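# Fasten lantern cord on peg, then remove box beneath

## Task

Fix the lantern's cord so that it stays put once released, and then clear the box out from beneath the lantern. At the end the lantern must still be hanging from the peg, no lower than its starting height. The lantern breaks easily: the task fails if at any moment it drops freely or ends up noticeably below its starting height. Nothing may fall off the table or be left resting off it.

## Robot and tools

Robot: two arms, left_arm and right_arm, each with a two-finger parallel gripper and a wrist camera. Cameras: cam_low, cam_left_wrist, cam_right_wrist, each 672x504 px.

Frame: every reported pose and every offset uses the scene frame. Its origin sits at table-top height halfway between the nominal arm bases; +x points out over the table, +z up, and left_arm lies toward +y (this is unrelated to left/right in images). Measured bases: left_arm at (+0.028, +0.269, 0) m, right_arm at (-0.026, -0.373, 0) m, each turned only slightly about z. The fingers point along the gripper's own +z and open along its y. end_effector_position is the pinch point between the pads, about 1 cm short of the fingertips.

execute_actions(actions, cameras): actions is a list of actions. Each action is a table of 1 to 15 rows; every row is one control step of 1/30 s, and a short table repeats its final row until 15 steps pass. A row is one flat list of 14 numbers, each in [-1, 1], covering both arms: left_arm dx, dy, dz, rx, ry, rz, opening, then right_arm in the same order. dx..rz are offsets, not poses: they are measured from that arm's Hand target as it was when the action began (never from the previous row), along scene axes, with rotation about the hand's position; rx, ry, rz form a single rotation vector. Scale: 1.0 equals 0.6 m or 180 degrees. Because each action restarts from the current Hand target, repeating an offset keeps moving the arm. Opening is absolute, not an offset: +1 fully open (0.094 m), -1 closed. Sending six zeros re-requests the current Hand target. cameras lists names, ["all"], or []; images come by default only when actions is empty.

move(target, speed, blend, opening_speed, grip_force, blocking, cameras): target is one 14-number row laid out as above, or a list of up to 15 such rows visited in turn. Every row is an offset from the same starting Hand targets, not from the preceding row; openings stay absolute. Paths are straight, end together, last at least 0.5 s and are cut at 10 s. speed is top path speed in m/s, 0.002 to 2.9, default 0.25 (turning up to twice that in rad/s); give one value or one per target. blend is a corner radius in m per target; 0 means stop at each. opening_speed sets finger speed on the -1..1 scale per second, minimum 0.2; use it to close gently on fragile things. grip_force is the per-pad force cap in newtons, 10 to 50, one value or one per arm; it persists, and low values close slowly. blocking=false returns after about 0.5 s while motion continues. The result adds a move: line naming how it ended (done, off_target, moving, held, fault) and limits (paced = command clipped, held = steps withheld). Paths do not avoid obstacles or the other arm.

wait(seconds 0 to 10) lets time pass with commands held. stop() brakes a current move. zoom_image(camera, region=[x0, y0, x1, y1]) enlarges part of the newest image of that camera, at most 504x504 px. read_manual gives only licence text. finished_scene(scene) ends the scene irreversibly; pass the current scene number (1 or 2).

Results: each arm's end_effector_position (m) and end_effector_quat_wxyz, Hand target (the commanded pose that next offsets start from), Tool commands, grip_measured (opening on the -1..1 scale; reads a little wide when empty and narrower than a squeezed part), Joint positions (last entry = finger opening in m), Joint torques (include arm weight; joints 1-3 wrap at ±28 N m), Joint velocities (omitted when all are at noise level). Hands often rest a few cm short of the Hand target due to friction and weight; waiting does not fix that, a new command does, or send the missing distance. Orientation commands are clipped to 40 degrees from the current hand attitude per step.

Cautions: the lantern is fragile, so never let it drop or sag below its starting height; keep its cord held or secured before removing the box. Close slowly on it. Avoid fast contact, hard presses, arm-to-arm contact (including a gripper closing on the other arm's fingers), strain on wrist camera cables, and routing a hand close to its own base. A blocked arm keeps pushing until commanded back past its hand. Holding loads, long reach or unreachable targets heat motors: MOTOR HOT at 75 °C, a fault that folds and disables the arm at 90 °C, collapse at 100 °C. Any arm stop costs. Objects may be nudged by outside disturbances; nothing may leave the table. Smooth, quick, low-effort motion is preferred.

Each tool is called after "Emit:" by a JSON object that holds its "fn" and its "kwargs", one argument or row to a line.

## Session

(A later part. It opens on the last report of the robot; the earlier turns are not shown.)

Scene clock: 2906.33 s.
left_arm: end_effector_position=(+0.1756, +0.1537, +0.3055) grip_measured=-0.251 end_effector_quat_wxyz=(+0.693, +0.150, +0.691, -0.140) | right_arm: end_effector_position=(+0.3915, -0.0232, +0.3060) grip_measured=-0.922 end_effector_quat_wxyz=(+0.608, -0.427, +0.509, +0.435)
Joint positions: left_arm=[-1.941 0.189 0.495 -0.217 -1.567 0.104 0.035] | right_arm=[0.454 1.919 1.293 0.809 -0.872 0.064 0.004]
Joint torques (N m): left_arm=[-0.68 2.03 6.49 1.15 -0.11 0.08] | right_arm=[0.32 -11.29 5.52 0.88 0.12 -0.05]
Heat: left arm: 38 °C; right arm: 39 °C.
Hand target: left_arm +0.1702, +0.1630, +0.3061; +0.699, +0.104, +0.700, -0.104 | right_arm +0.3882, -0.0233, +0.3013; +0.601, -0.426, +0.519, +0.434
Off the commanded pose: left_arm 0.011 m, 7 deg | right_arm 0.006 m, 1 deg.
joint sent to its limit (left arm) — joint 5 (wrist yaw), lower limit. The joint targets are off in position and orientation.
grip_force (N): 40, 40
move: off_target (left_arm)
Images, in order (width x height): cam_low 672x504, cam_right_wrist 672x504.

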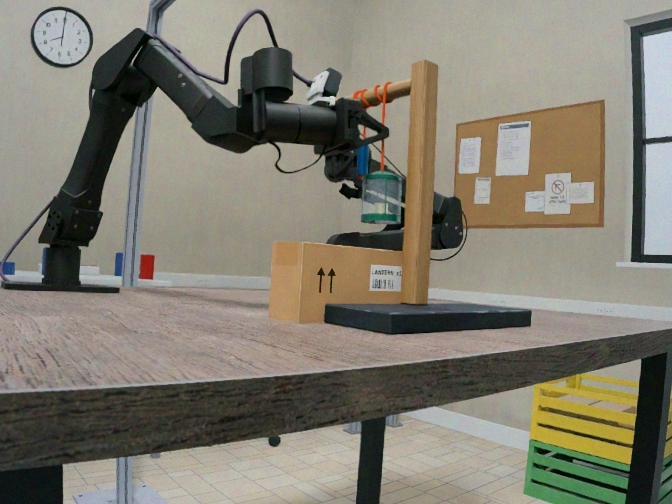

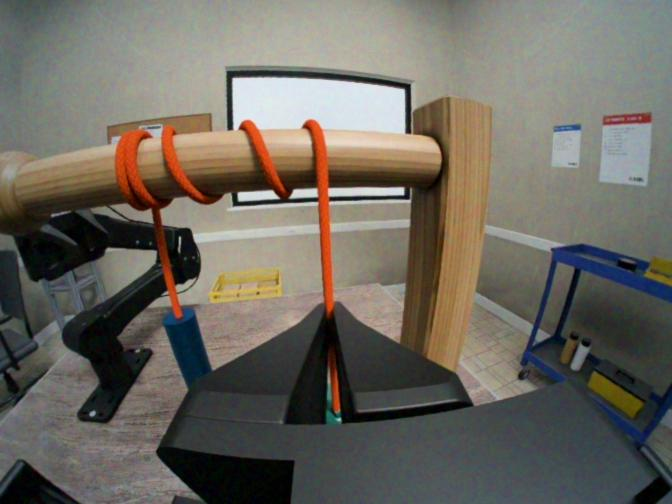

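Emit:
{"fn": "move", "kwargs": {
  "target": [0,0,0,0,0,0,-0.25,-0.0,0.0,0.0,0,0,0,-0.75],
  "speed": 0.03,
  "opening_speed": 0.2,
  "cameras": ["cam_low", "cam_right_wrist"]
}}

Emit:
{"fn": "zoom_image", "kwargs": {
  "camera": "cam_low",
  "region": [280, 40, 500, 290]
}}

Scene clock: 2919.30 s.
left_arm: end_effector_position=(+0.1756, +0.1537, +0.3055) grip_measured=-0.251 end_effector_quat_wxyz=(+0.693, +0.150, +0.691, -0.140) | right_arm: end_effector_position=(+0.3912, -0.0234, +0.2968) grip_measured=-0.753 end_effector_quat_wxyz=(+0.598, -0.425, +0.520, +0.438)
Joint positions: left_arm=[-1.941 0.189 0.495 -0.217 -1.567 0.104 0.035] | right_arm=[0.454 1.919 1.278 0.792 -0.872 0.064 0.012]
Joint torques (N m): left_arm=[-0.7 2 6.45 1.15 -0.1 0.1] | right_arm=[0.32 -11.29 6.71 1.05 0.11 -0.04]
Heat: left arm: 38 °C; right arm: 39 °C.
Hand target: left_arm +0.1702, +0.1630, +0.3061; +0.699, +0.104, +0.700, -0.104 | right_arm +0.3882, -0.0233, +0.3014; +0.601, -0.426, +0.518, +0.434
Off the commanded pose: left_arm 0.011 m, 7 deg | right_arm 0.005 m, 1 deg.
joint sent to its limit (left arm) — joint 5 (wrist yaw), lower limit. The joint targets are off in position and orientation.
grip_force (N): 40, 40
move: off_target (left_arm)
Images, in order (width x height): cam_low 672x504, cam_right_wrist 672x504.

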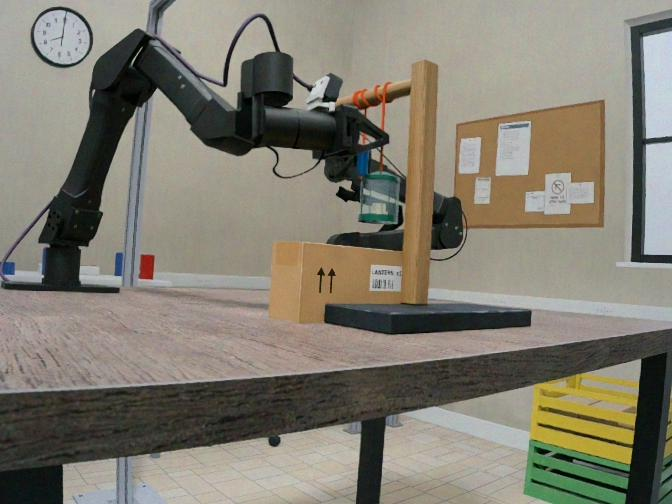

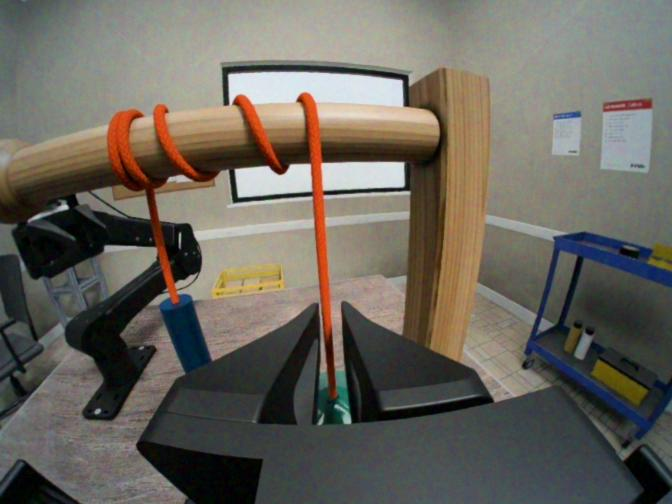

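Scaled by 2.016 from the camera's 672x504 image, which has a finer 960x720 frame.

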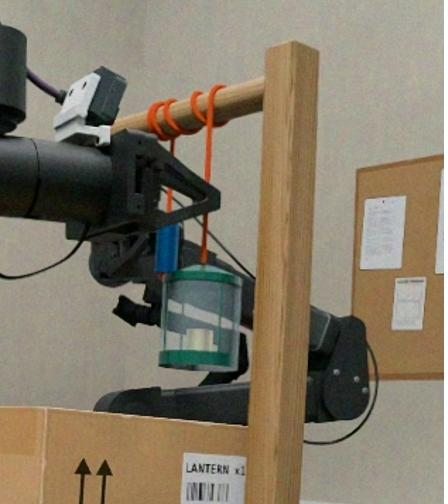

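Emit:
{"fn": "wait", "kwargs": {
  "seconds": 3,
  "cameras": ["cam_low", "cam_right_wrist"]
}}

Emit:
{"fn": "zoom_image", "kwargs": {
  "camera": "cam_low",
  "region": [280, 40, 500, 290]
}}

Scene clock: 2927.67 s.
left_arm: end_effector_position=(+0.1756, +0.1537, +0.3055) grip_measured=-0.251 end_effector_quat_wxyz=(+0.693, +0.150, +0.691, -0.140) | right_arm: end_effector_position=(+0.3912, -0.0234, +0.2967) grip_measured=-0.753 end_effector_quat_wxyz=(+0.597, -0.425, +0.521, +0.438)
Joint positions: left_arm=[-1.941 0.189 0.495 -0.217 -1.567 0.104 0.035] | right_arm=[0.454 1.919 1.278 0.792 -0.872 0.064 0.012]
Joint torques (N m): left_arm=[-0.68 2 6.41 1.16 -0.11 0.08] | right_arm=[0.32 -11.29 6.69 1.05 0.11 -0.04]
Heat: left arm: 38 °C; right arm: 39 °C.
Hand target: left_arm +0.1702, +0.1630, +0.3061; +0.699, +0.104, +0.700, -0.104 | right_arm +0.3882, -0.0233, +0.3014; +0.601, -0.426, +0.518, +0.434
Tool commands: left_gripper/opening=-0.25 right_gripper/opening=-0.75
Off the commanded pose: left_arm 0.011 m, 7 deg | right_arm 0.005 m, 1 deg.
grip_force (N): 40, 40
wait: 3.00 s; at rest from the start
Images, in order (width x height): cam_low 672x504, cam_right_wrist 672x504.

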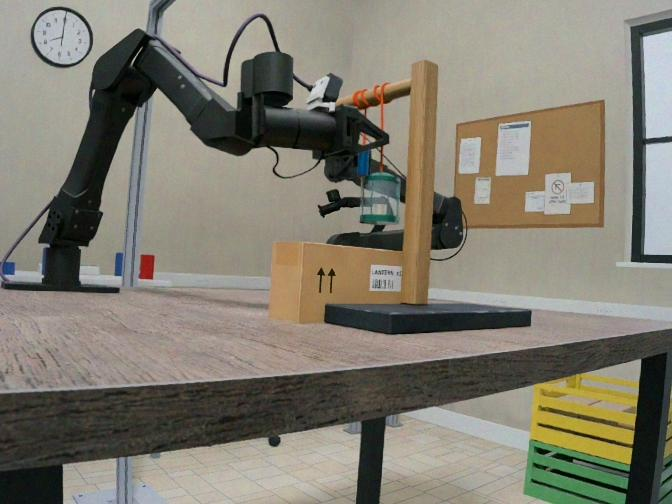

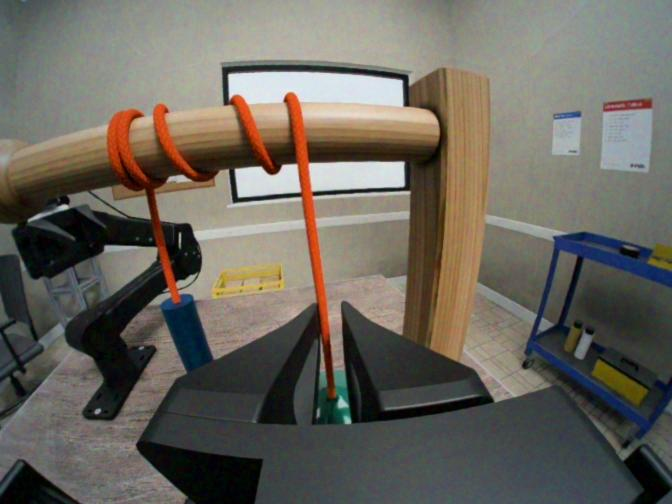

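Scaled by 2.016 from the camera's 672x504 image, which has a finer 960x720 frame.

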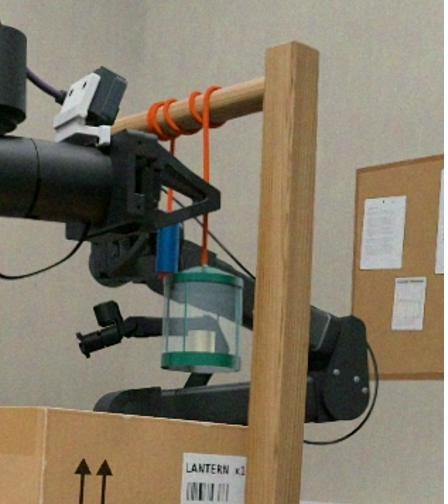

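Emit:
{"fn": "move", "kwargs": {
  "target": [0,0,0,0,0,0,-0.25,-0.0,0.0,0.0,0,0,0,-0.2],
  "speed": 0.03,
  "opening_speed": 0.25,
  "cameras": ["cam_low", "cam_right_wrist"]
}}

Emit:
{"fn": "zoom_image", "kwargs": {
  "camera": "cam_low",
  "region": [280, 40, 500, 290]
}}

Scene clock: 2939.73 s.
left_arm: end_effector_position=(+0.1756, +0.1537, +0.3055) grip_measured=-0.251 end_effector_quat_wxyz=(+0.693, +0.150, +0.691, -0.140) | right_arm: end_effector_position=(+0.3912, -0.0234, +0.2967) grip_measured=-0.203 end_effector_quat_wxyz=(+0.597, -0.425, +0.521, +0.438)
Joint positions: left_arm=[-1.941 0.189 0.495 -0.217 -1.567 0.104 0.035] | right_arm=[0.454 1.919 1.278 0.792 -0.872 0.064 0.037]
Joint torques (N m): left_arm=[-0.7 2.02 6.45 1.16 -0.1 0.08] | right_arm=[0.32 -11.29 6.71 1.05 0.11 -0.05]
Heat: left arm: 38 °C; right arm: 39 °C.
Hand target: left_arm +0.1702, +0.1630, +0.3061; +0.699, +0.104, +0.700, -0.104 | right_arm +0.3882, -0.0233, +0.3013; +0.601, -0.426, +0.519, +0.434
Off the commanded pose: left_arm 0.011 m, 7 deg | right_arm 0.006 m, 1 deg.
joint sent to its limit (left arm) — joint 5 (wrist yaw), lower limit. The joint targets are off in position and orientation.
grip_force (N): 40, 40
move: off_target (left_arm)
Images, in order (width x height): cam_low 672x504, cam_right_wrist 672x504.

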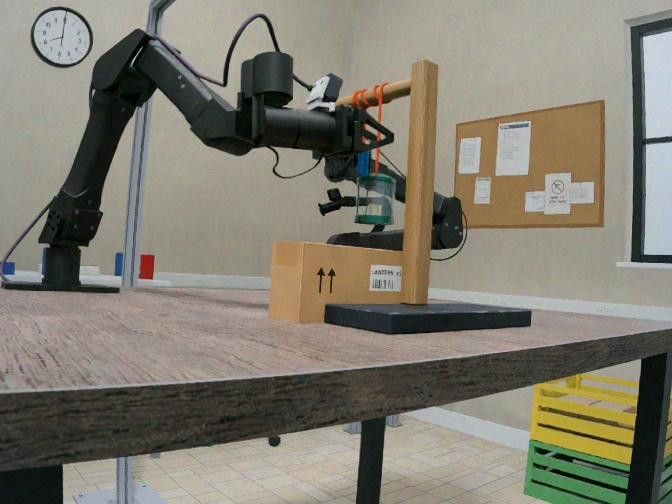

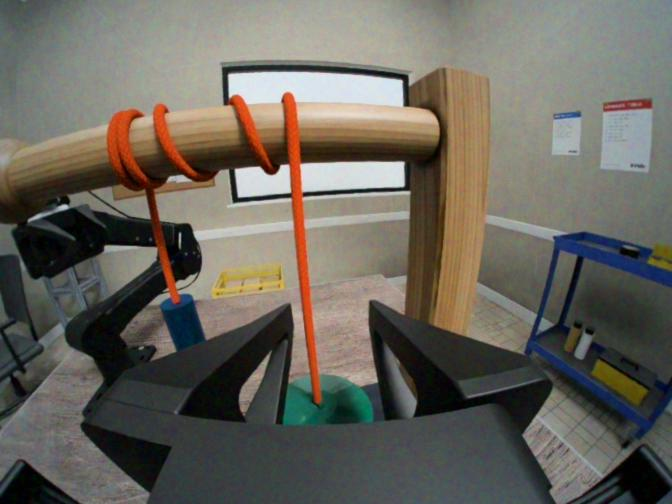

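Scaled by 2.016 from the camera's 672x504 image, which has a finer 960x720 frame.

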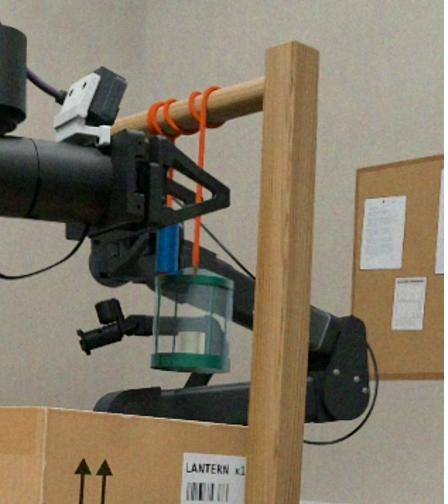

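Emit:
{"fn": "move", "kwargs": {
  "target": [0,0,0,0,0,0,-0.25,-0.0193,0.005,0.0,0,0,0,-0.2],
  "speed": 0.02,
  "cameras": ["cam_low", "cam_right_wrist"]
}}

Emit:
{"fn": "zoom_image", "kwargs": {
  "camera": "cam_right_wrist",
  "region": [60, 60, 480, 440]
}}

Scene clock: 2948.83 s.
left_arm: end_effector_position=(+0.1756, +0.1537, +0.3055) grip_measured=-0.251 end_effector_quat_wxyz=(+0.693, +0.150, +0.691, -0.140) | right_arm: end_effector_position=(+0.3844, -0.0178, +0.2796) grip_measured=-0.203 end_effector_quat_wxyz=(+0.584, -0.423, +0.534, +0.441)
Joint positions: left_arm=[-1.941 0.189 0.495 -0.217 -1.567 0.104 0.035] | right_arm=[0.473 1.919 1.237 0.792 -0.856 0.061 0.037]
Joint torques (N m): left_arm=[-0.77 2 6.52 1.14 -0.1 0.08] | right_arm=[0.38 -13.94 6.52 1.16 0.12 -0.05]
Heat: left arm: 38 °C; right arm: 39 °C.
Hand target: left_arm +0.1702, +0.1630, +0.3061; +0.699, +0.104, +0.700, -0.104 | right_arm +0.3766, -0.0203, +0.3013; +0.601, -0.426, +0.519, +0.434
Off the commanded pose: left_arm 0.011 m, 7 deg | right_arm 0.023 m, 3 deg.
joint sent to its limit (left arm) — joint 5 (wrist yaw), lower limit. The joint targets are off in position and orientation.
grip_force (N): 40, 40
move: off_target (left_arm, right_arm)
Images, in order (width x height): cam_low 672x504, cam_right_wrist 672x504.

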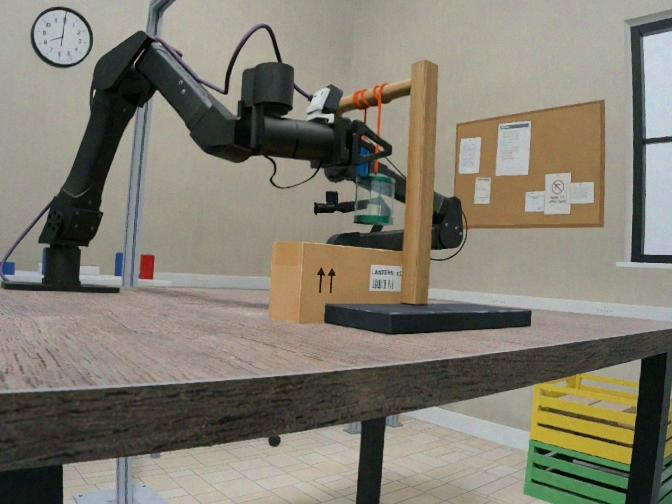

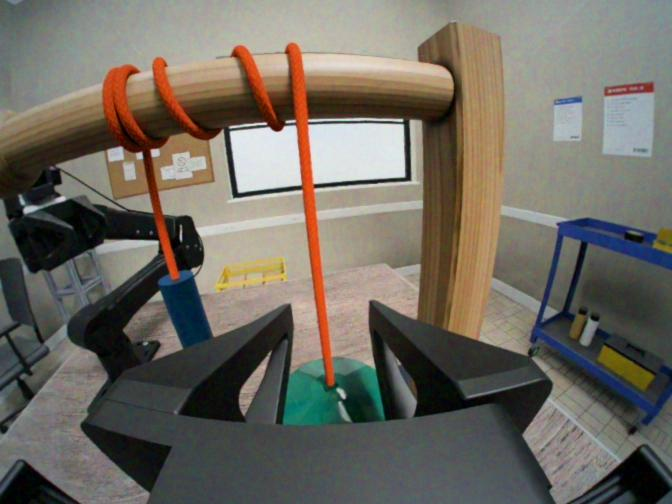

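Scaled by 1.200 from the camera's 672x504 image, which has a finer 960x720 frame.

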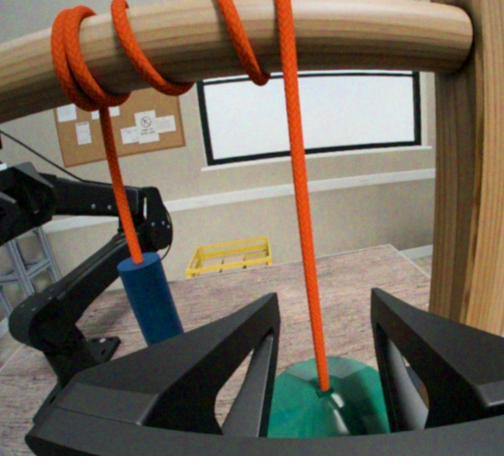

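Emit:
{"fn": "move", "kwargs": {
  "target": [
    [0,0,0,0,0,0,-0.25,-0.052,-0.193,0.02,0,0,0,-0.2],
    [0,0,0,0,0,0,-0.25,-0.09,-0.33,0.02,0,0,0,-0.2]
  ],
  "speed": [0.06,0.1],
  "blend": [0.02,0],
  "cameras": ["all"]
}}

Emit:
{"fn": "zoom_image", "kwargs": {
  "camera": "cam_low",
  "region": [240, 40, 560, 350]
}}

Scene clock: 2970.27 s.
left_arm: end_effector_position=(+0.1756, +0.1537, +0.3055) grip_measured=-0.251 end_effector_quat_wxyz=(+0.693, +0.150, +0.691, -0.140) | right_arm: end_effector_position=(+0.3260, -0.2171, +0.3085) grip_measured=-0.203 end_effector_quat_wxyz=(+0.595, -0.425, +0.523, +0.438)
Joint positions: left_arm=[-1.941 0.189 0.495 -0.217 -1.567 0.104 0.035] | right_arm=[-0.046 1.58 0.841 1.182 -1.357 0.387 0.037]
Joint torques (N m): left_arm=[-0.75 2.02 6.45 1.14 -0.11 0.08] | right_arm=[-0.28 -7.41 5.83 0.9 0.21 0.19]
Heat: left arm: 38 °C; right arm: 39 °C.
Hand target: left_arm +0.1702, +0.1630, +0.3061; +0.699, +0.104, +0.700, -0.104 | right_arm +0.3225, -0.2183, +0.3133; +0.601, -0.426, +0.519, +0.434
Off the commanded pose: left_arm 0.011 m, 7 deg | right_arm 0.006 m, 1 deg.
joint sent to its limit (left arm) — joint 5 (wrist yaw), lower limit. The joint targets are off in position and orientation.
grip_force (N): 40, 40
move: off_target (left_arm)

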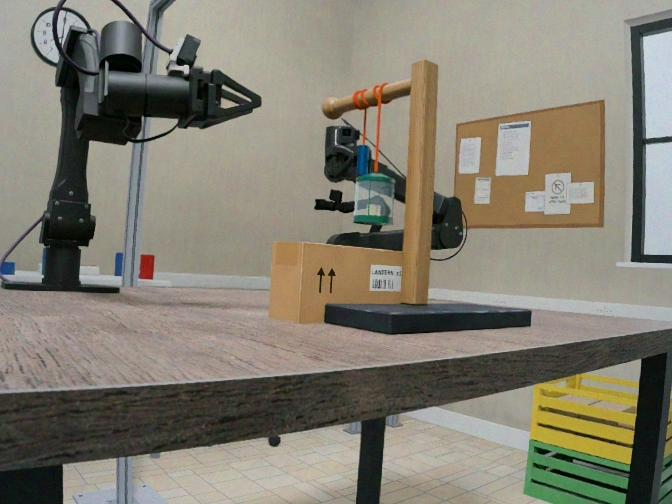

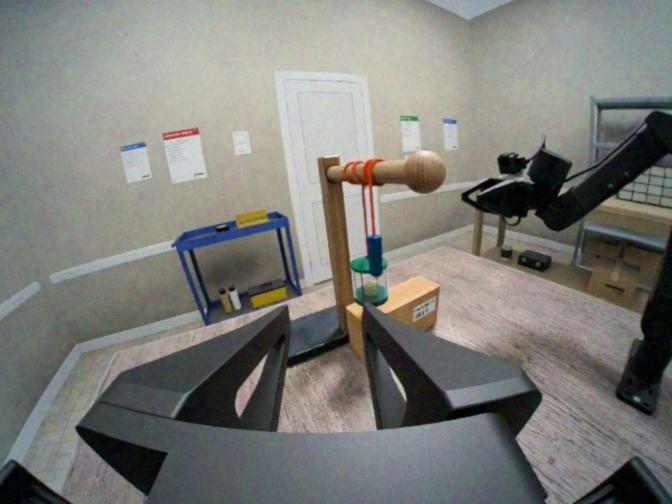

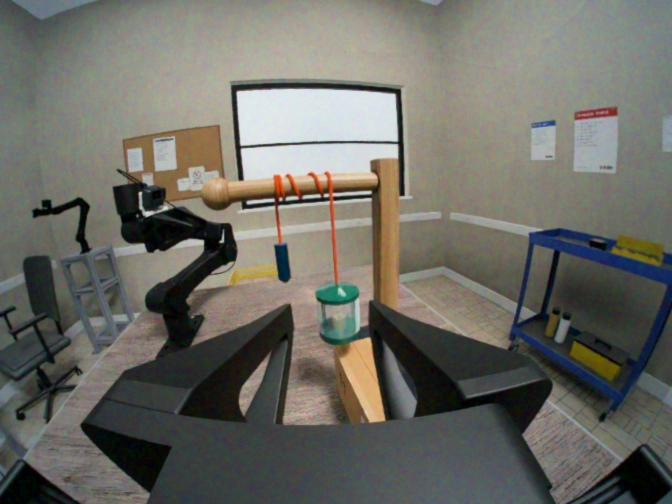

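Scaled by 1.575 from the camera's 672x504 image, which has a finer 960x720 frame.

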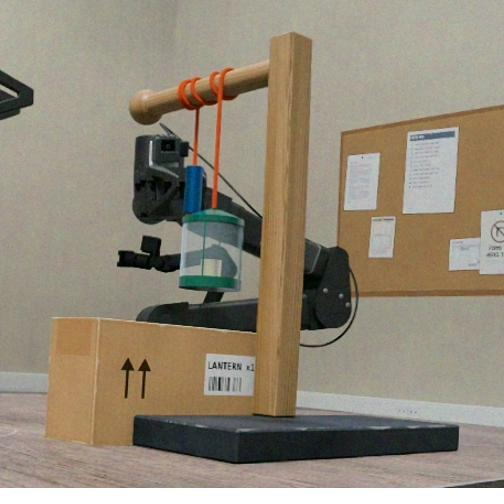

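Emit:
{"fn": "zoom_image", "kwargs": {
  "camera": "cam_right_wrist",
  "region": [180, 140, 480, 440]
}}

Emit:
{"fn": "zoom_image", "kwargs": {
  "camera": "cam_left_wrist",
  "region": [260, 120, 520, 380]
}}

Scaled by 1.680 from the camera's 672x504 image, which has a finer 960x720 frame.

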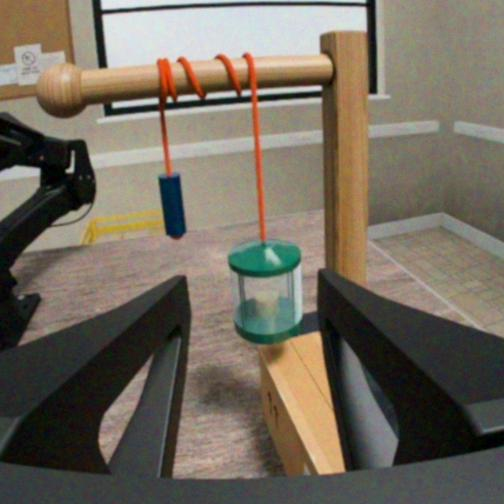

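Scaled by 1.938 from the camera's 672x504 image, which has a finer 960x720 frame.

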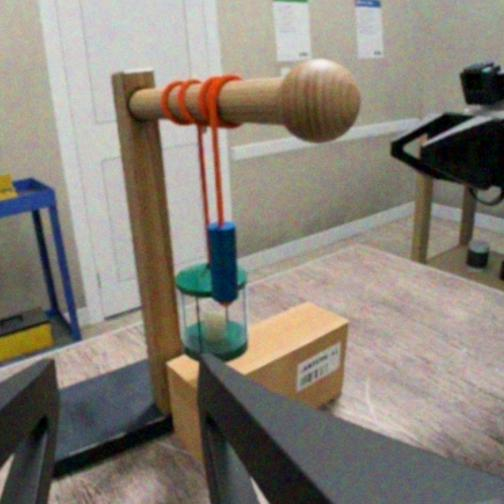

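Emit:
{"fn": "move", "kwargs": {
  "target": [0,0,0,0,0,0,-0.25,0.129,-0.086,-0.189,-0.525,0.0847,0.0472,-0.2],
  "speed": 0.12,
  "cameras": ["all"]
}}

Scene clock: 2999.10 s.
left_arm: end_effector_position=(+0.1756, +0.1537, +0.3055) grip_measured=-0.251 end_effector_quat_wxyz=(+0.693, +0.150, +0.691, -0.140) | right_arm: end_effector_position=(+0.3983, -0.2723, +0.1964) grip_measured=-0.203 end_effector_quat_wxyz=(-0.081, +0.706, -0.702, +0.049)
Joint positions: left_arm=[-1.941 0.189 0.495 -0.217 -1.567 0.104 0.035] | right_arm=[0.245 2.117 2.277 -1.542 -0.002 -1.345 0.037]
Joint torques (N m): left_arm=[-0.72 2.03 6.43 1.14 -0.11 0.08] | right_arm=[0.32 -9.73 8.96 0.06 -0.01 0.12]
Heat: left arm: 37 °C; right arm: 39 °C.
Hand target: left_arm +0.1702, +0.1630, +0.3061; +0.699, +0.104, +0.700, -0.104 | right_arm +0.4000, -0.2698, +0.1999; -0.001, +0.707, -0.707, -0.001
Off the commanded pose: left_arm 0.011 m, 7 deg | right_arm 0.005 m, 11 deg.
joint sent to its limit (left arm) — joint 5 (wrist yaw), lower limit. The joint targets are off in position and orientation.
joint sent to its limit (right arm) — joint 4 (wrist pitch), lower limit. The joint targets are off in orientation, not in position.
grip_force (N): 40, 40
move: off_target (left_arm, right_arm)

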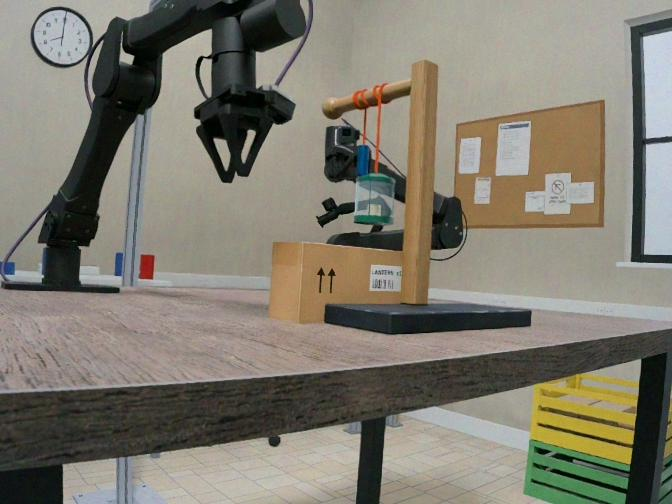

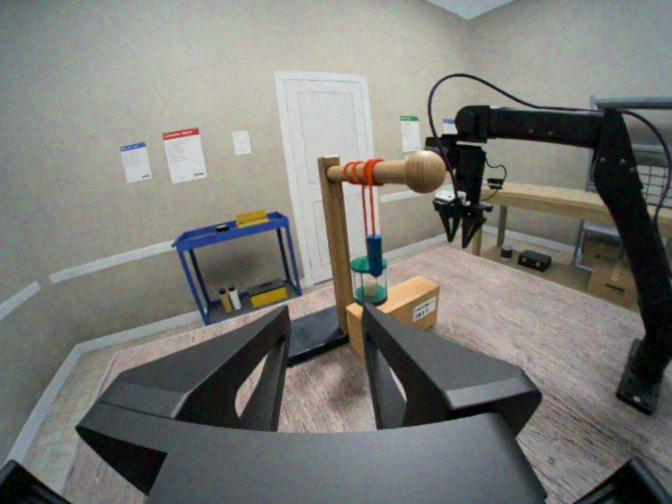

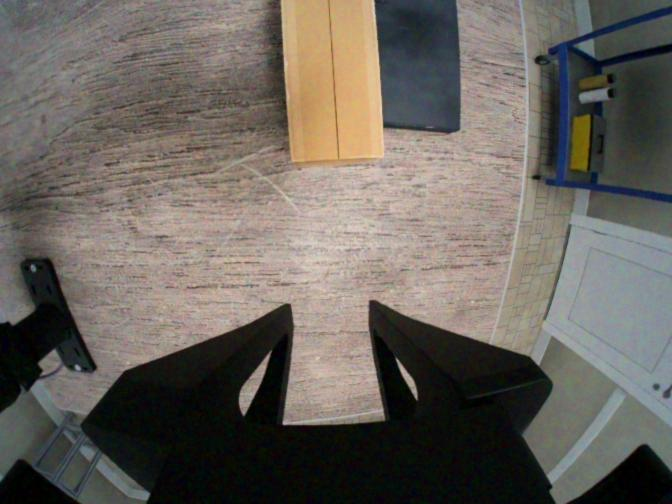

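Emit:
{"fn": "move", "kwargs": {
  "target": [0,0,0,0,0,0,-0.25,0.0433,0.1697,-0.05,0,0,-0.0128,1.0],
  "speed": 0.1,
  "cameras": ["cam_low", "cam_right_wrist"]
}}

Scene clock: 3021.67 s.
left_arm: end_effector_position=(+0.1756, +0.1537, +0.3055) grip_measured=-0.251 end_effector_quat_wxyz=(+0.693, +0.150, +0.691, -0.140) | right_arm: end_effector_position=(+0.4241, -0.1701, +0.1669) grip_measured=+0.997 end_effector_quat_wxyz=(-0.106, +0.693, -0.712, +0.043)
Joint positions: left_arm=[-1.941 0.189 0.495 -0.217 -1.567 0.104 0.035] | right_arm=[0.44 2.372 2.576 -1.546 0.01 -1.119 0.094]
Joint torques (N m): left_arm=[-0.73 2.02 6.48 1.14 -0.1 0.08] | right_arm=[-0.12 -11.56 8.83 0.16 -0.09 0.14]
Heat: left arm: 37 °C; right arm: 39 °C.
Hand target: left_arm +0.1702, +0.1630, +0.3061; +0.699, +0.104, +0.700, -0.104 | right_arm +0.4260, -0.1680, +0.1699; -0.001, +0.693, -0.721, -0.001
Off the commanded pose: left_arm 0.011 m, 7 deg | right_arm 0.004 m, 13 deg.
joint sent to its limit (left arm) — joint 5 (wrist yaw), lower limit. The joint targets are off in position and orientation.
joint sent to its limit (right arm) — joint 4 (wrist pitch), lower limit. The joint targets are off in orientation, not in position.
grip_force (N): 40, 40
move: off_target (left_arm, right_arm)
Images, in order (width x height): cam_low 672x504, cam_right_wrist 672x504.

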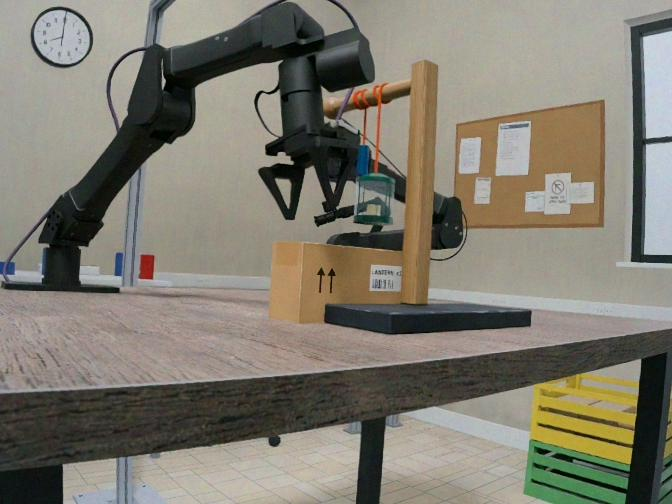

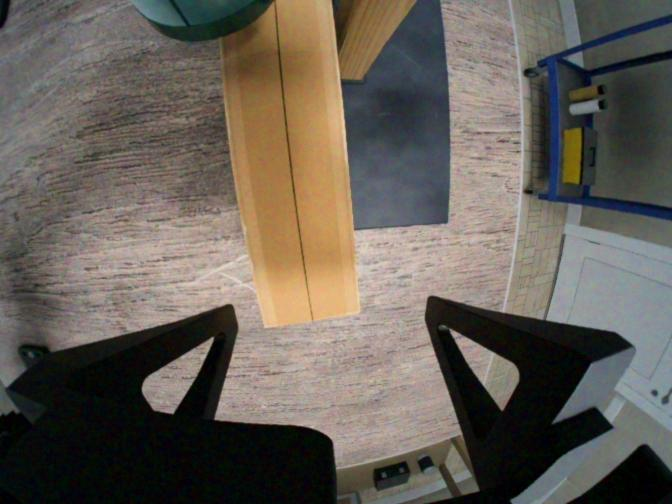

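Emit:
{"fn": "move", "kwargs": {
  "target": [0,0,0,0,0,0,-0.25,-0.009,-0.0067,-0.0715,0,0,0.026,1.0],
  "speed": 0.06,
  "cameras": ["cam_low", "cam_right_wrist"]
}}

Scene clock: 3042.57 s.
left_arm: end_effector_position=(+0.1756, +0.1537, +0.3055) grip_measured=-0.251 end_effector_quat_wxyz=(+0.693, +0.150, +0.691, -0.140) | right_arm: end_effector_position=(+0.4231, -0.1706, +0.1360) grip_measured=+0.997 end_effector_quat_wxyz=(-0.071, +0.717, -0.693, +0.033)
Joint positions: left_arm=[-1.941 0.189 0.495 -0.217 -1.567 0.104 0.035] | right_arm=[0.44 2.426 2.558 -1.547 0.01 -1.18 0.094]
Joint torques (N m): left_arm=[-0.69 2.02 6.45 1.16 -0.1 0.08] | right_arm=[-0.42 -11.69 5.65 0.04 -0.12 -0.08]
Heat: left arm: 37 °C; right arm: 38 °C.
Hand target: left_arm +0.1702, +0.1630, +0.3061; +0.699, +0.104, +0.700, -0.104 | right_arm +0.4206, -0.1721, +0.1270; -0.001, +0.721, -0.692, -0.001
Off the commanded pose: left_arm 0.011 m, 7 deg | right_arm 0.009 m, 9 deg.
joint sent to its limit (left arm) — joint 5 (wrist yaw), lower limit. The joint targets are off in position and orientation.
joint sent to its limit (right arm) — joint 4 (wrist pitch), lower limit. The joint targets are off in orientation, not in position.
grip_force (N): 40, 40
move: off_target (left_arm, right_arm)
Images, in order (width x height): cam_low 672x504, cam_right_wrist 672x504.

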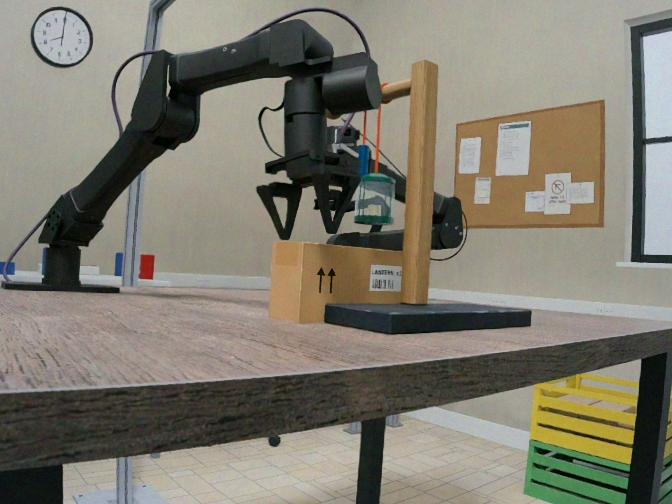

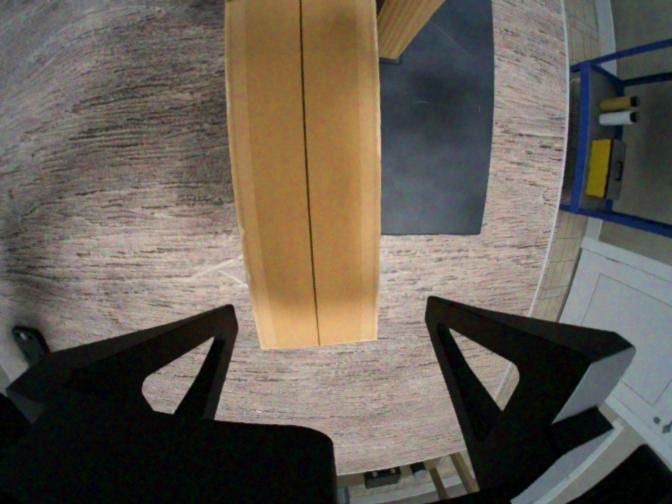

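Emit:
{"fn": "move", "kwargs": {
  "target": [0,0,0,0,0,0,-0.25,-0.002,0.0,-0.0417,0,0,0.0,1.0],
  "speed": 0.05,
  "cameras": ["cam_low", "cam_right_wrist"]
}}

Scene clock: 3061.97 s.
left_arm: end_effector_position=(+0.1756, +0.1537, +0.3055) grip_measured=-0.251 end_effector_quat_wxyz=(+0.693, +0.150, +0.691, -0.140) | right_arm: end_effector_position=(+0.4225, -0.1709, +0.1108) grip_measured=+0.997 end_effector_quat_wxyz=(-0.045, +0.718, -0.694, +0.023)
Joint positions: left_arm=[-1.941 0.189 0.495 -0.217 -1.567 0.104 0.035] | right_arm=[0.44 2.476 2.553 -1.547 0.01 -1.18 0.094]
Joint torques (N m): left_arm=[-0.76 2.04 6.45 1.15 -0.1 0.09] | right_arm=[-0.35 -12 5.67 -0.05 -0.11 -0.07]
Heat: left arm: 37 °C; right arm: 38 °C.
Hand target: left_arm +0.1702, +0.1630, +0.3061; +0.699, +0.104, +0.700, -0.104 | right_arm +0.4193, -0.1721, +0.1020; -0.001, +0.721, -0.692, -0.001
Off the commanded pose: left_arm 0.011 m, 7 deg | right_arm 0.009 m, 6 deg.
joint sent to its limit (left arm) — joint 5 (wrist yaw), lower limit. The joint targets are off in position and orientation.
joint sent to its limit (right arm) — joint 4 (wrist pitch), lower limit. The joint targets are off in orientation, not in position.
grip_force (N): 40, 40
move: off_target (left_arm, right_arm)
Images, in order (width x height): cam_low 672x504, cam_right_wrist 672x504.

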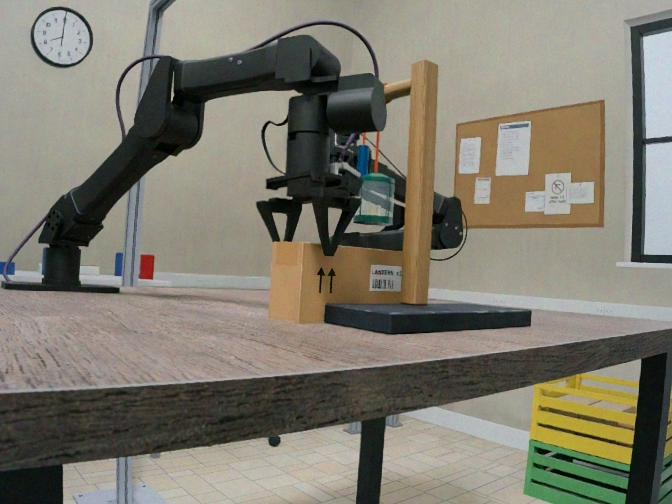

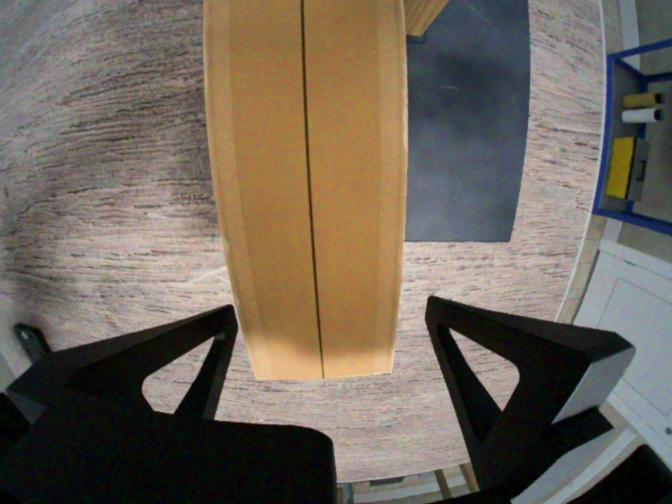

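Emit:
{"fn": "move", "kwargs": {
  "target": [0,0,0,0,0,0,-0.25,-0.0125,0.0,0.0,0,0,0.0,1.0],
  "speed": 0.05,
  "cameras": ["cam_right_wrist"]
}}

Scene clock: 3074.73 s.
left_arm: end_effector_position=(+0.1756, +0.1537, +0.3055) grip_measured=-0.251 end_effector_quat_wxyz=(+0.693, +0.150, +0.691, -0.140) | right_arm: end_effector_position=(+0.4162, -0.1737, +0.1006) grip_measured=+0.997 end_effector_quat_wxyz=(-0.027, +0.719, -0.694, +0.016)
Joint positions: left_arm=[-1.941 0.189 0.495 -0.217 -1.567 0.104 0.035] | right_arm=[0.44 2.476 2.514 -1.547 0.01 -1.18 0.094]
Joint torques (N m): left_arm=[-0.66 2 6.45 1.15 -0.11 0.07] | right_arm=[0.16 -13.68 5.63 -0.11 -0.11 -0.01]
Heat: left arm: 37 °C; right arm: 39 °C.
Hand target: left_arm +0.1702, +0.1630, +0.3061; +0.699, +0.104, +0.700, -0.104 | right_arm +0.4118, -0.1721, +0.1020; -0.001, +0.721, -0.692, -0.001
Off the commanded pose: left_arm 0.011 m, 7 deg | right_arm 0.005 m, 4 deg.
joint sent to its limit (left arm) — joint 5 (wrist yaw), lower limit. The joint targets are off in position and orientation.
joint sent to its limit (right arm) — joint 4 (wrist pitch), lower limit. The joint targets are off in orientation, not in position.
grip_force (N): 40, 40
move: off_target (left_arm, right_arm)
Images, in order (width x height): cam_right_wrist 672x504.

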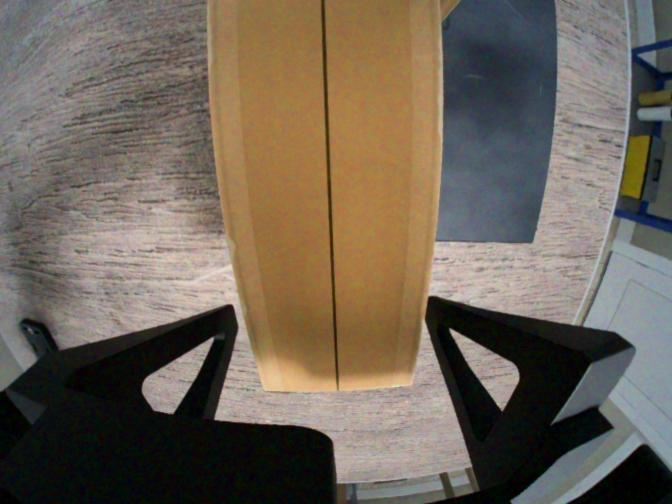

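Emit:
{"fn": "move", "kwargs": {
  "target": [0,0,0,0,0,0,-0.25,0.0055,0.0,-0.0333,0,0,0.0,1.0],
  "speed": 0.05,
  "cameras": ["cam_low","cam_right_wrist"]
}}

Scene clock: 3084.93 s.
left_arm: end_effector_position=(+0.1756, +0.1537, +0.3055) grip_measured=-0.251 end_effector_quat_wxyz=(+0.693, +0.150, +0.691, -0.140) | right_arm: end_effector_position=(+0.4152, -0.1741, +0.0823) grip_measured=+0.997 end_effector_quat_wxyz=(-0.008, +0.719, -0.695, +0.009)
Joint positions: left_arm=[-1.941 0.189 0.495 -0.217 -1.567 0.104 0.035] | right_arm=[0.44 2.516 2.514 -1.547 0.01 -1.18 0.094]
Joint torques (N m): left_arm=[-0.68 2.04 6.37 1.14 -0.11 0.08] | right_arm=[-0.06 -12.56 7.68 -0.17 -0.11 -0.03]
Heat: left arm: 37 °C; right arm: 40 °C.
Hand target: left_arm +0.1702, +0.1630, +0.3061; +0.699, +0.104, +0.700, -0.104 | right_arm +0.4152, -0.1721, +0.0820; -0.001, +0.721, -0.692, -0.001
Off the commanded pose: left_arm 0.011 m, 7 deg | right_arm 0.002 m, 1 deg.
joint sent to its limit (left arm) — joint 5 (wrist yaw), lower limit. The joint targets are off in position and orientation.
joint sent to its limit (right arm) — joint 4 (wrist pitch), lower limit. The joint targets still meet the commanded pose.
grip_force (N): 40, 40
move: off_target (left_arm)
Images, in order (width x height): cam_low 672x504, cam_right_wrist 672x504.

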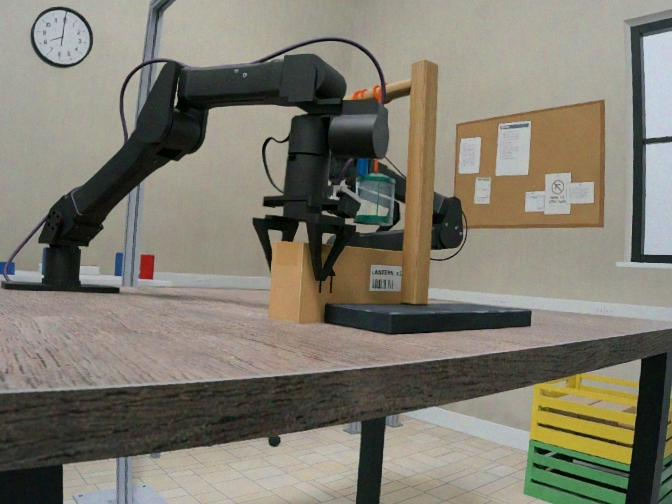

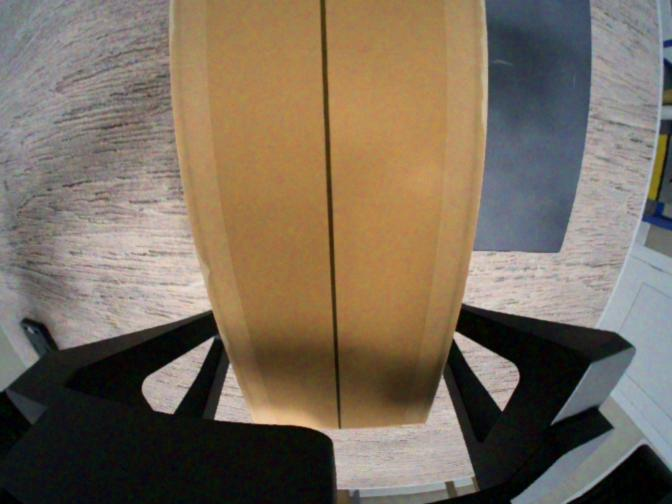

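Emit:
{"fn": "move", "kwargs": {
  "target": [0,0,0,0,0,0,-0.25,0.0,0.0,-0.008,0,0,0.0,0.3],
  "speed": 0.05,
  "grip_force": [40, 20],
  "cameras": ["cam_low","cam_right_wrist"]
}}

Scene clock: 3096.40 s.
left_arm: end_effector_position=(+0.1756, +0.1537, +0.3055) grip_measured=-0.251 end_effector_quat_wxyz=(+0.693, +0.150, +0.691, -0.140) | right_arm: end_effector_position=(+0.4150, -0.1743, +0.0793) grip_measured=+0.377 end_effector_quat_wxyz=(-0.005, +0.719, -0.695, +0.007)
Joint positions: left_arm=[-1.941 0.189 0.495 -0.217 -1.567 0.104 0.035] | right_arm=[0.44 2.522 2.514 -1.547 0.01 -1.18 0.065]
Joint torques (N m): left_arm=[-0.72 2.06 6.46 1.14 -0.11 0.08] | right_arm=[-0.06 -12.16 7.95 -0.18 -0.11 -0.03]
Heat: left arm: 37 °C; right arm: 40 °C.
Hand target: left_arm +0.1702, +0.1630, +0.3061; +0.699, +0.104, +0.700, -0.104 | right_arm +0.4152, -0.1721, +0.0772; -0.001, +0.721, -0.692, -0.001
Off the commanded pose: left_arm 0.011 m, 7 deg | right_arm 0.003 m, 1 deg.
joint sent to its limit (left arm) — joint 5 (wrist yaw), lower limit. The joint targets are off in position and orientation.
joint sent to its limit (right arm) — joint 4 (wrist pitch), lower limit. The joint targets still meet the commanded pose.
grip_force (N): 40, 20
move: off_target (left_arm)
Images, in order (width x height): cam_low 672x504, cam_right_wrist 672x504.

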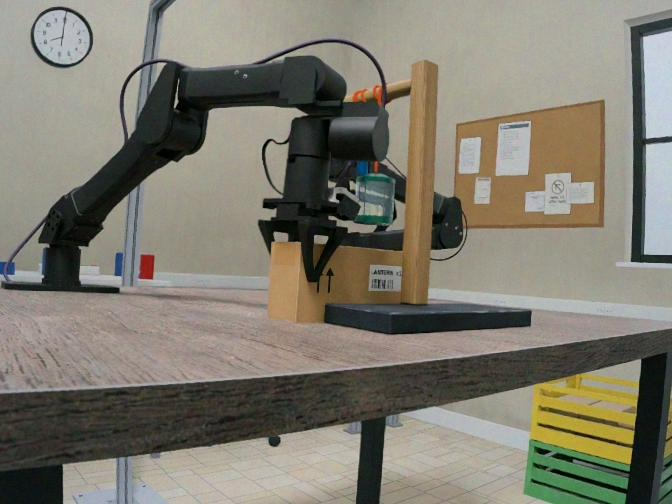

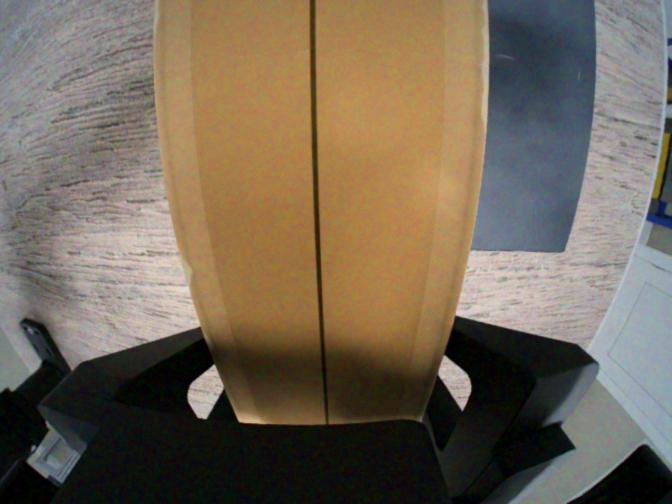

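Emit:
{"fn": "move", "kwargs": {
  "target": [0,0,0,0,0,0,-0.25,-0.005,-0.25,0.003,0,0,0.0,0.3],
  "speed": 0.07,
  "cameras": ["all"]
}}

Scene clock: 3114.20 s.
left_arm: end_effector_position=(+0.1756, +0.1537, +0.3055) grip_measured=-0.251 end_effector_quat_wxyz=(+0.693, +0.150, +0.691, -0.140) | right_arm: end_effector_position=(+0.4177, -0.3091, +0.0768) grip_measured=+0.373 end_effector_quat_wxyz=(-0.014, +0.723, -0.691, -0.009)
Joint positions: left_arm=[-1.941 0.189 0.495 -0.217 -1.567 0.104 0.035] | right_arm=[0.143 2.289 2.089 -1.358 -0.032 -1.488 0.065]
Joint torques (N m): left_arm=[-0.76 2.02 6.43 1.14 -0.11 0.08] | right_arm=[-1.17 -13.65 4.4 -0.16 0.25 -0.07]
Heat: left arm: 37 °C; right arm: 39 °C.
Hand target: left_arm +0.1702, +0.1630, +0.3061; +0.699, +0.104, +0.700, -0.104 | right_arm +0.4121, -0.3220, +0.0789; -0.001, +0.722, -0.692, -0.001
Off the commanded pose: left_arm 0.011 m, 7 deg | right_arm 0.014 m, 2 deg.
joint sent to its limit (left arm) — joint 5 (wrist yaw), lower limit. The joint targets are off in position and orientation.
grip_force (N): 40, 20
move: off_target (left_arm, right_arm)

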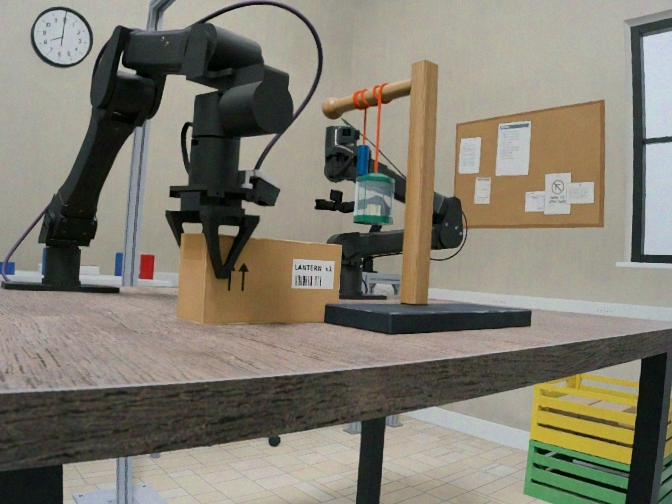

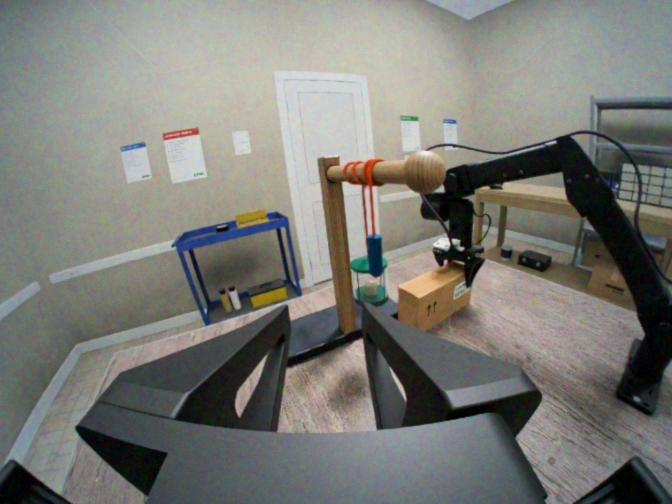

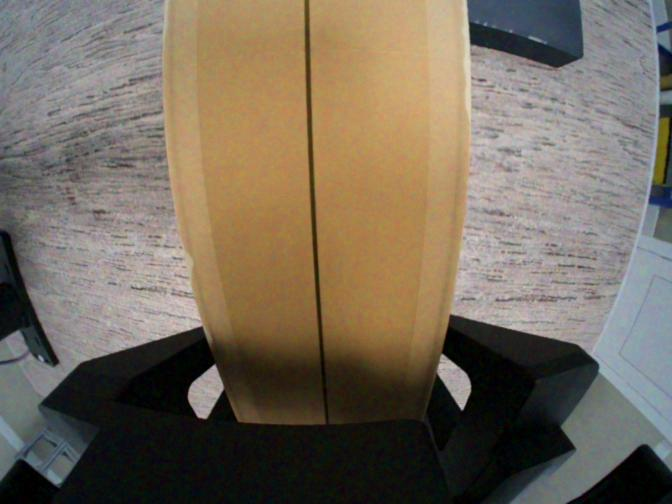

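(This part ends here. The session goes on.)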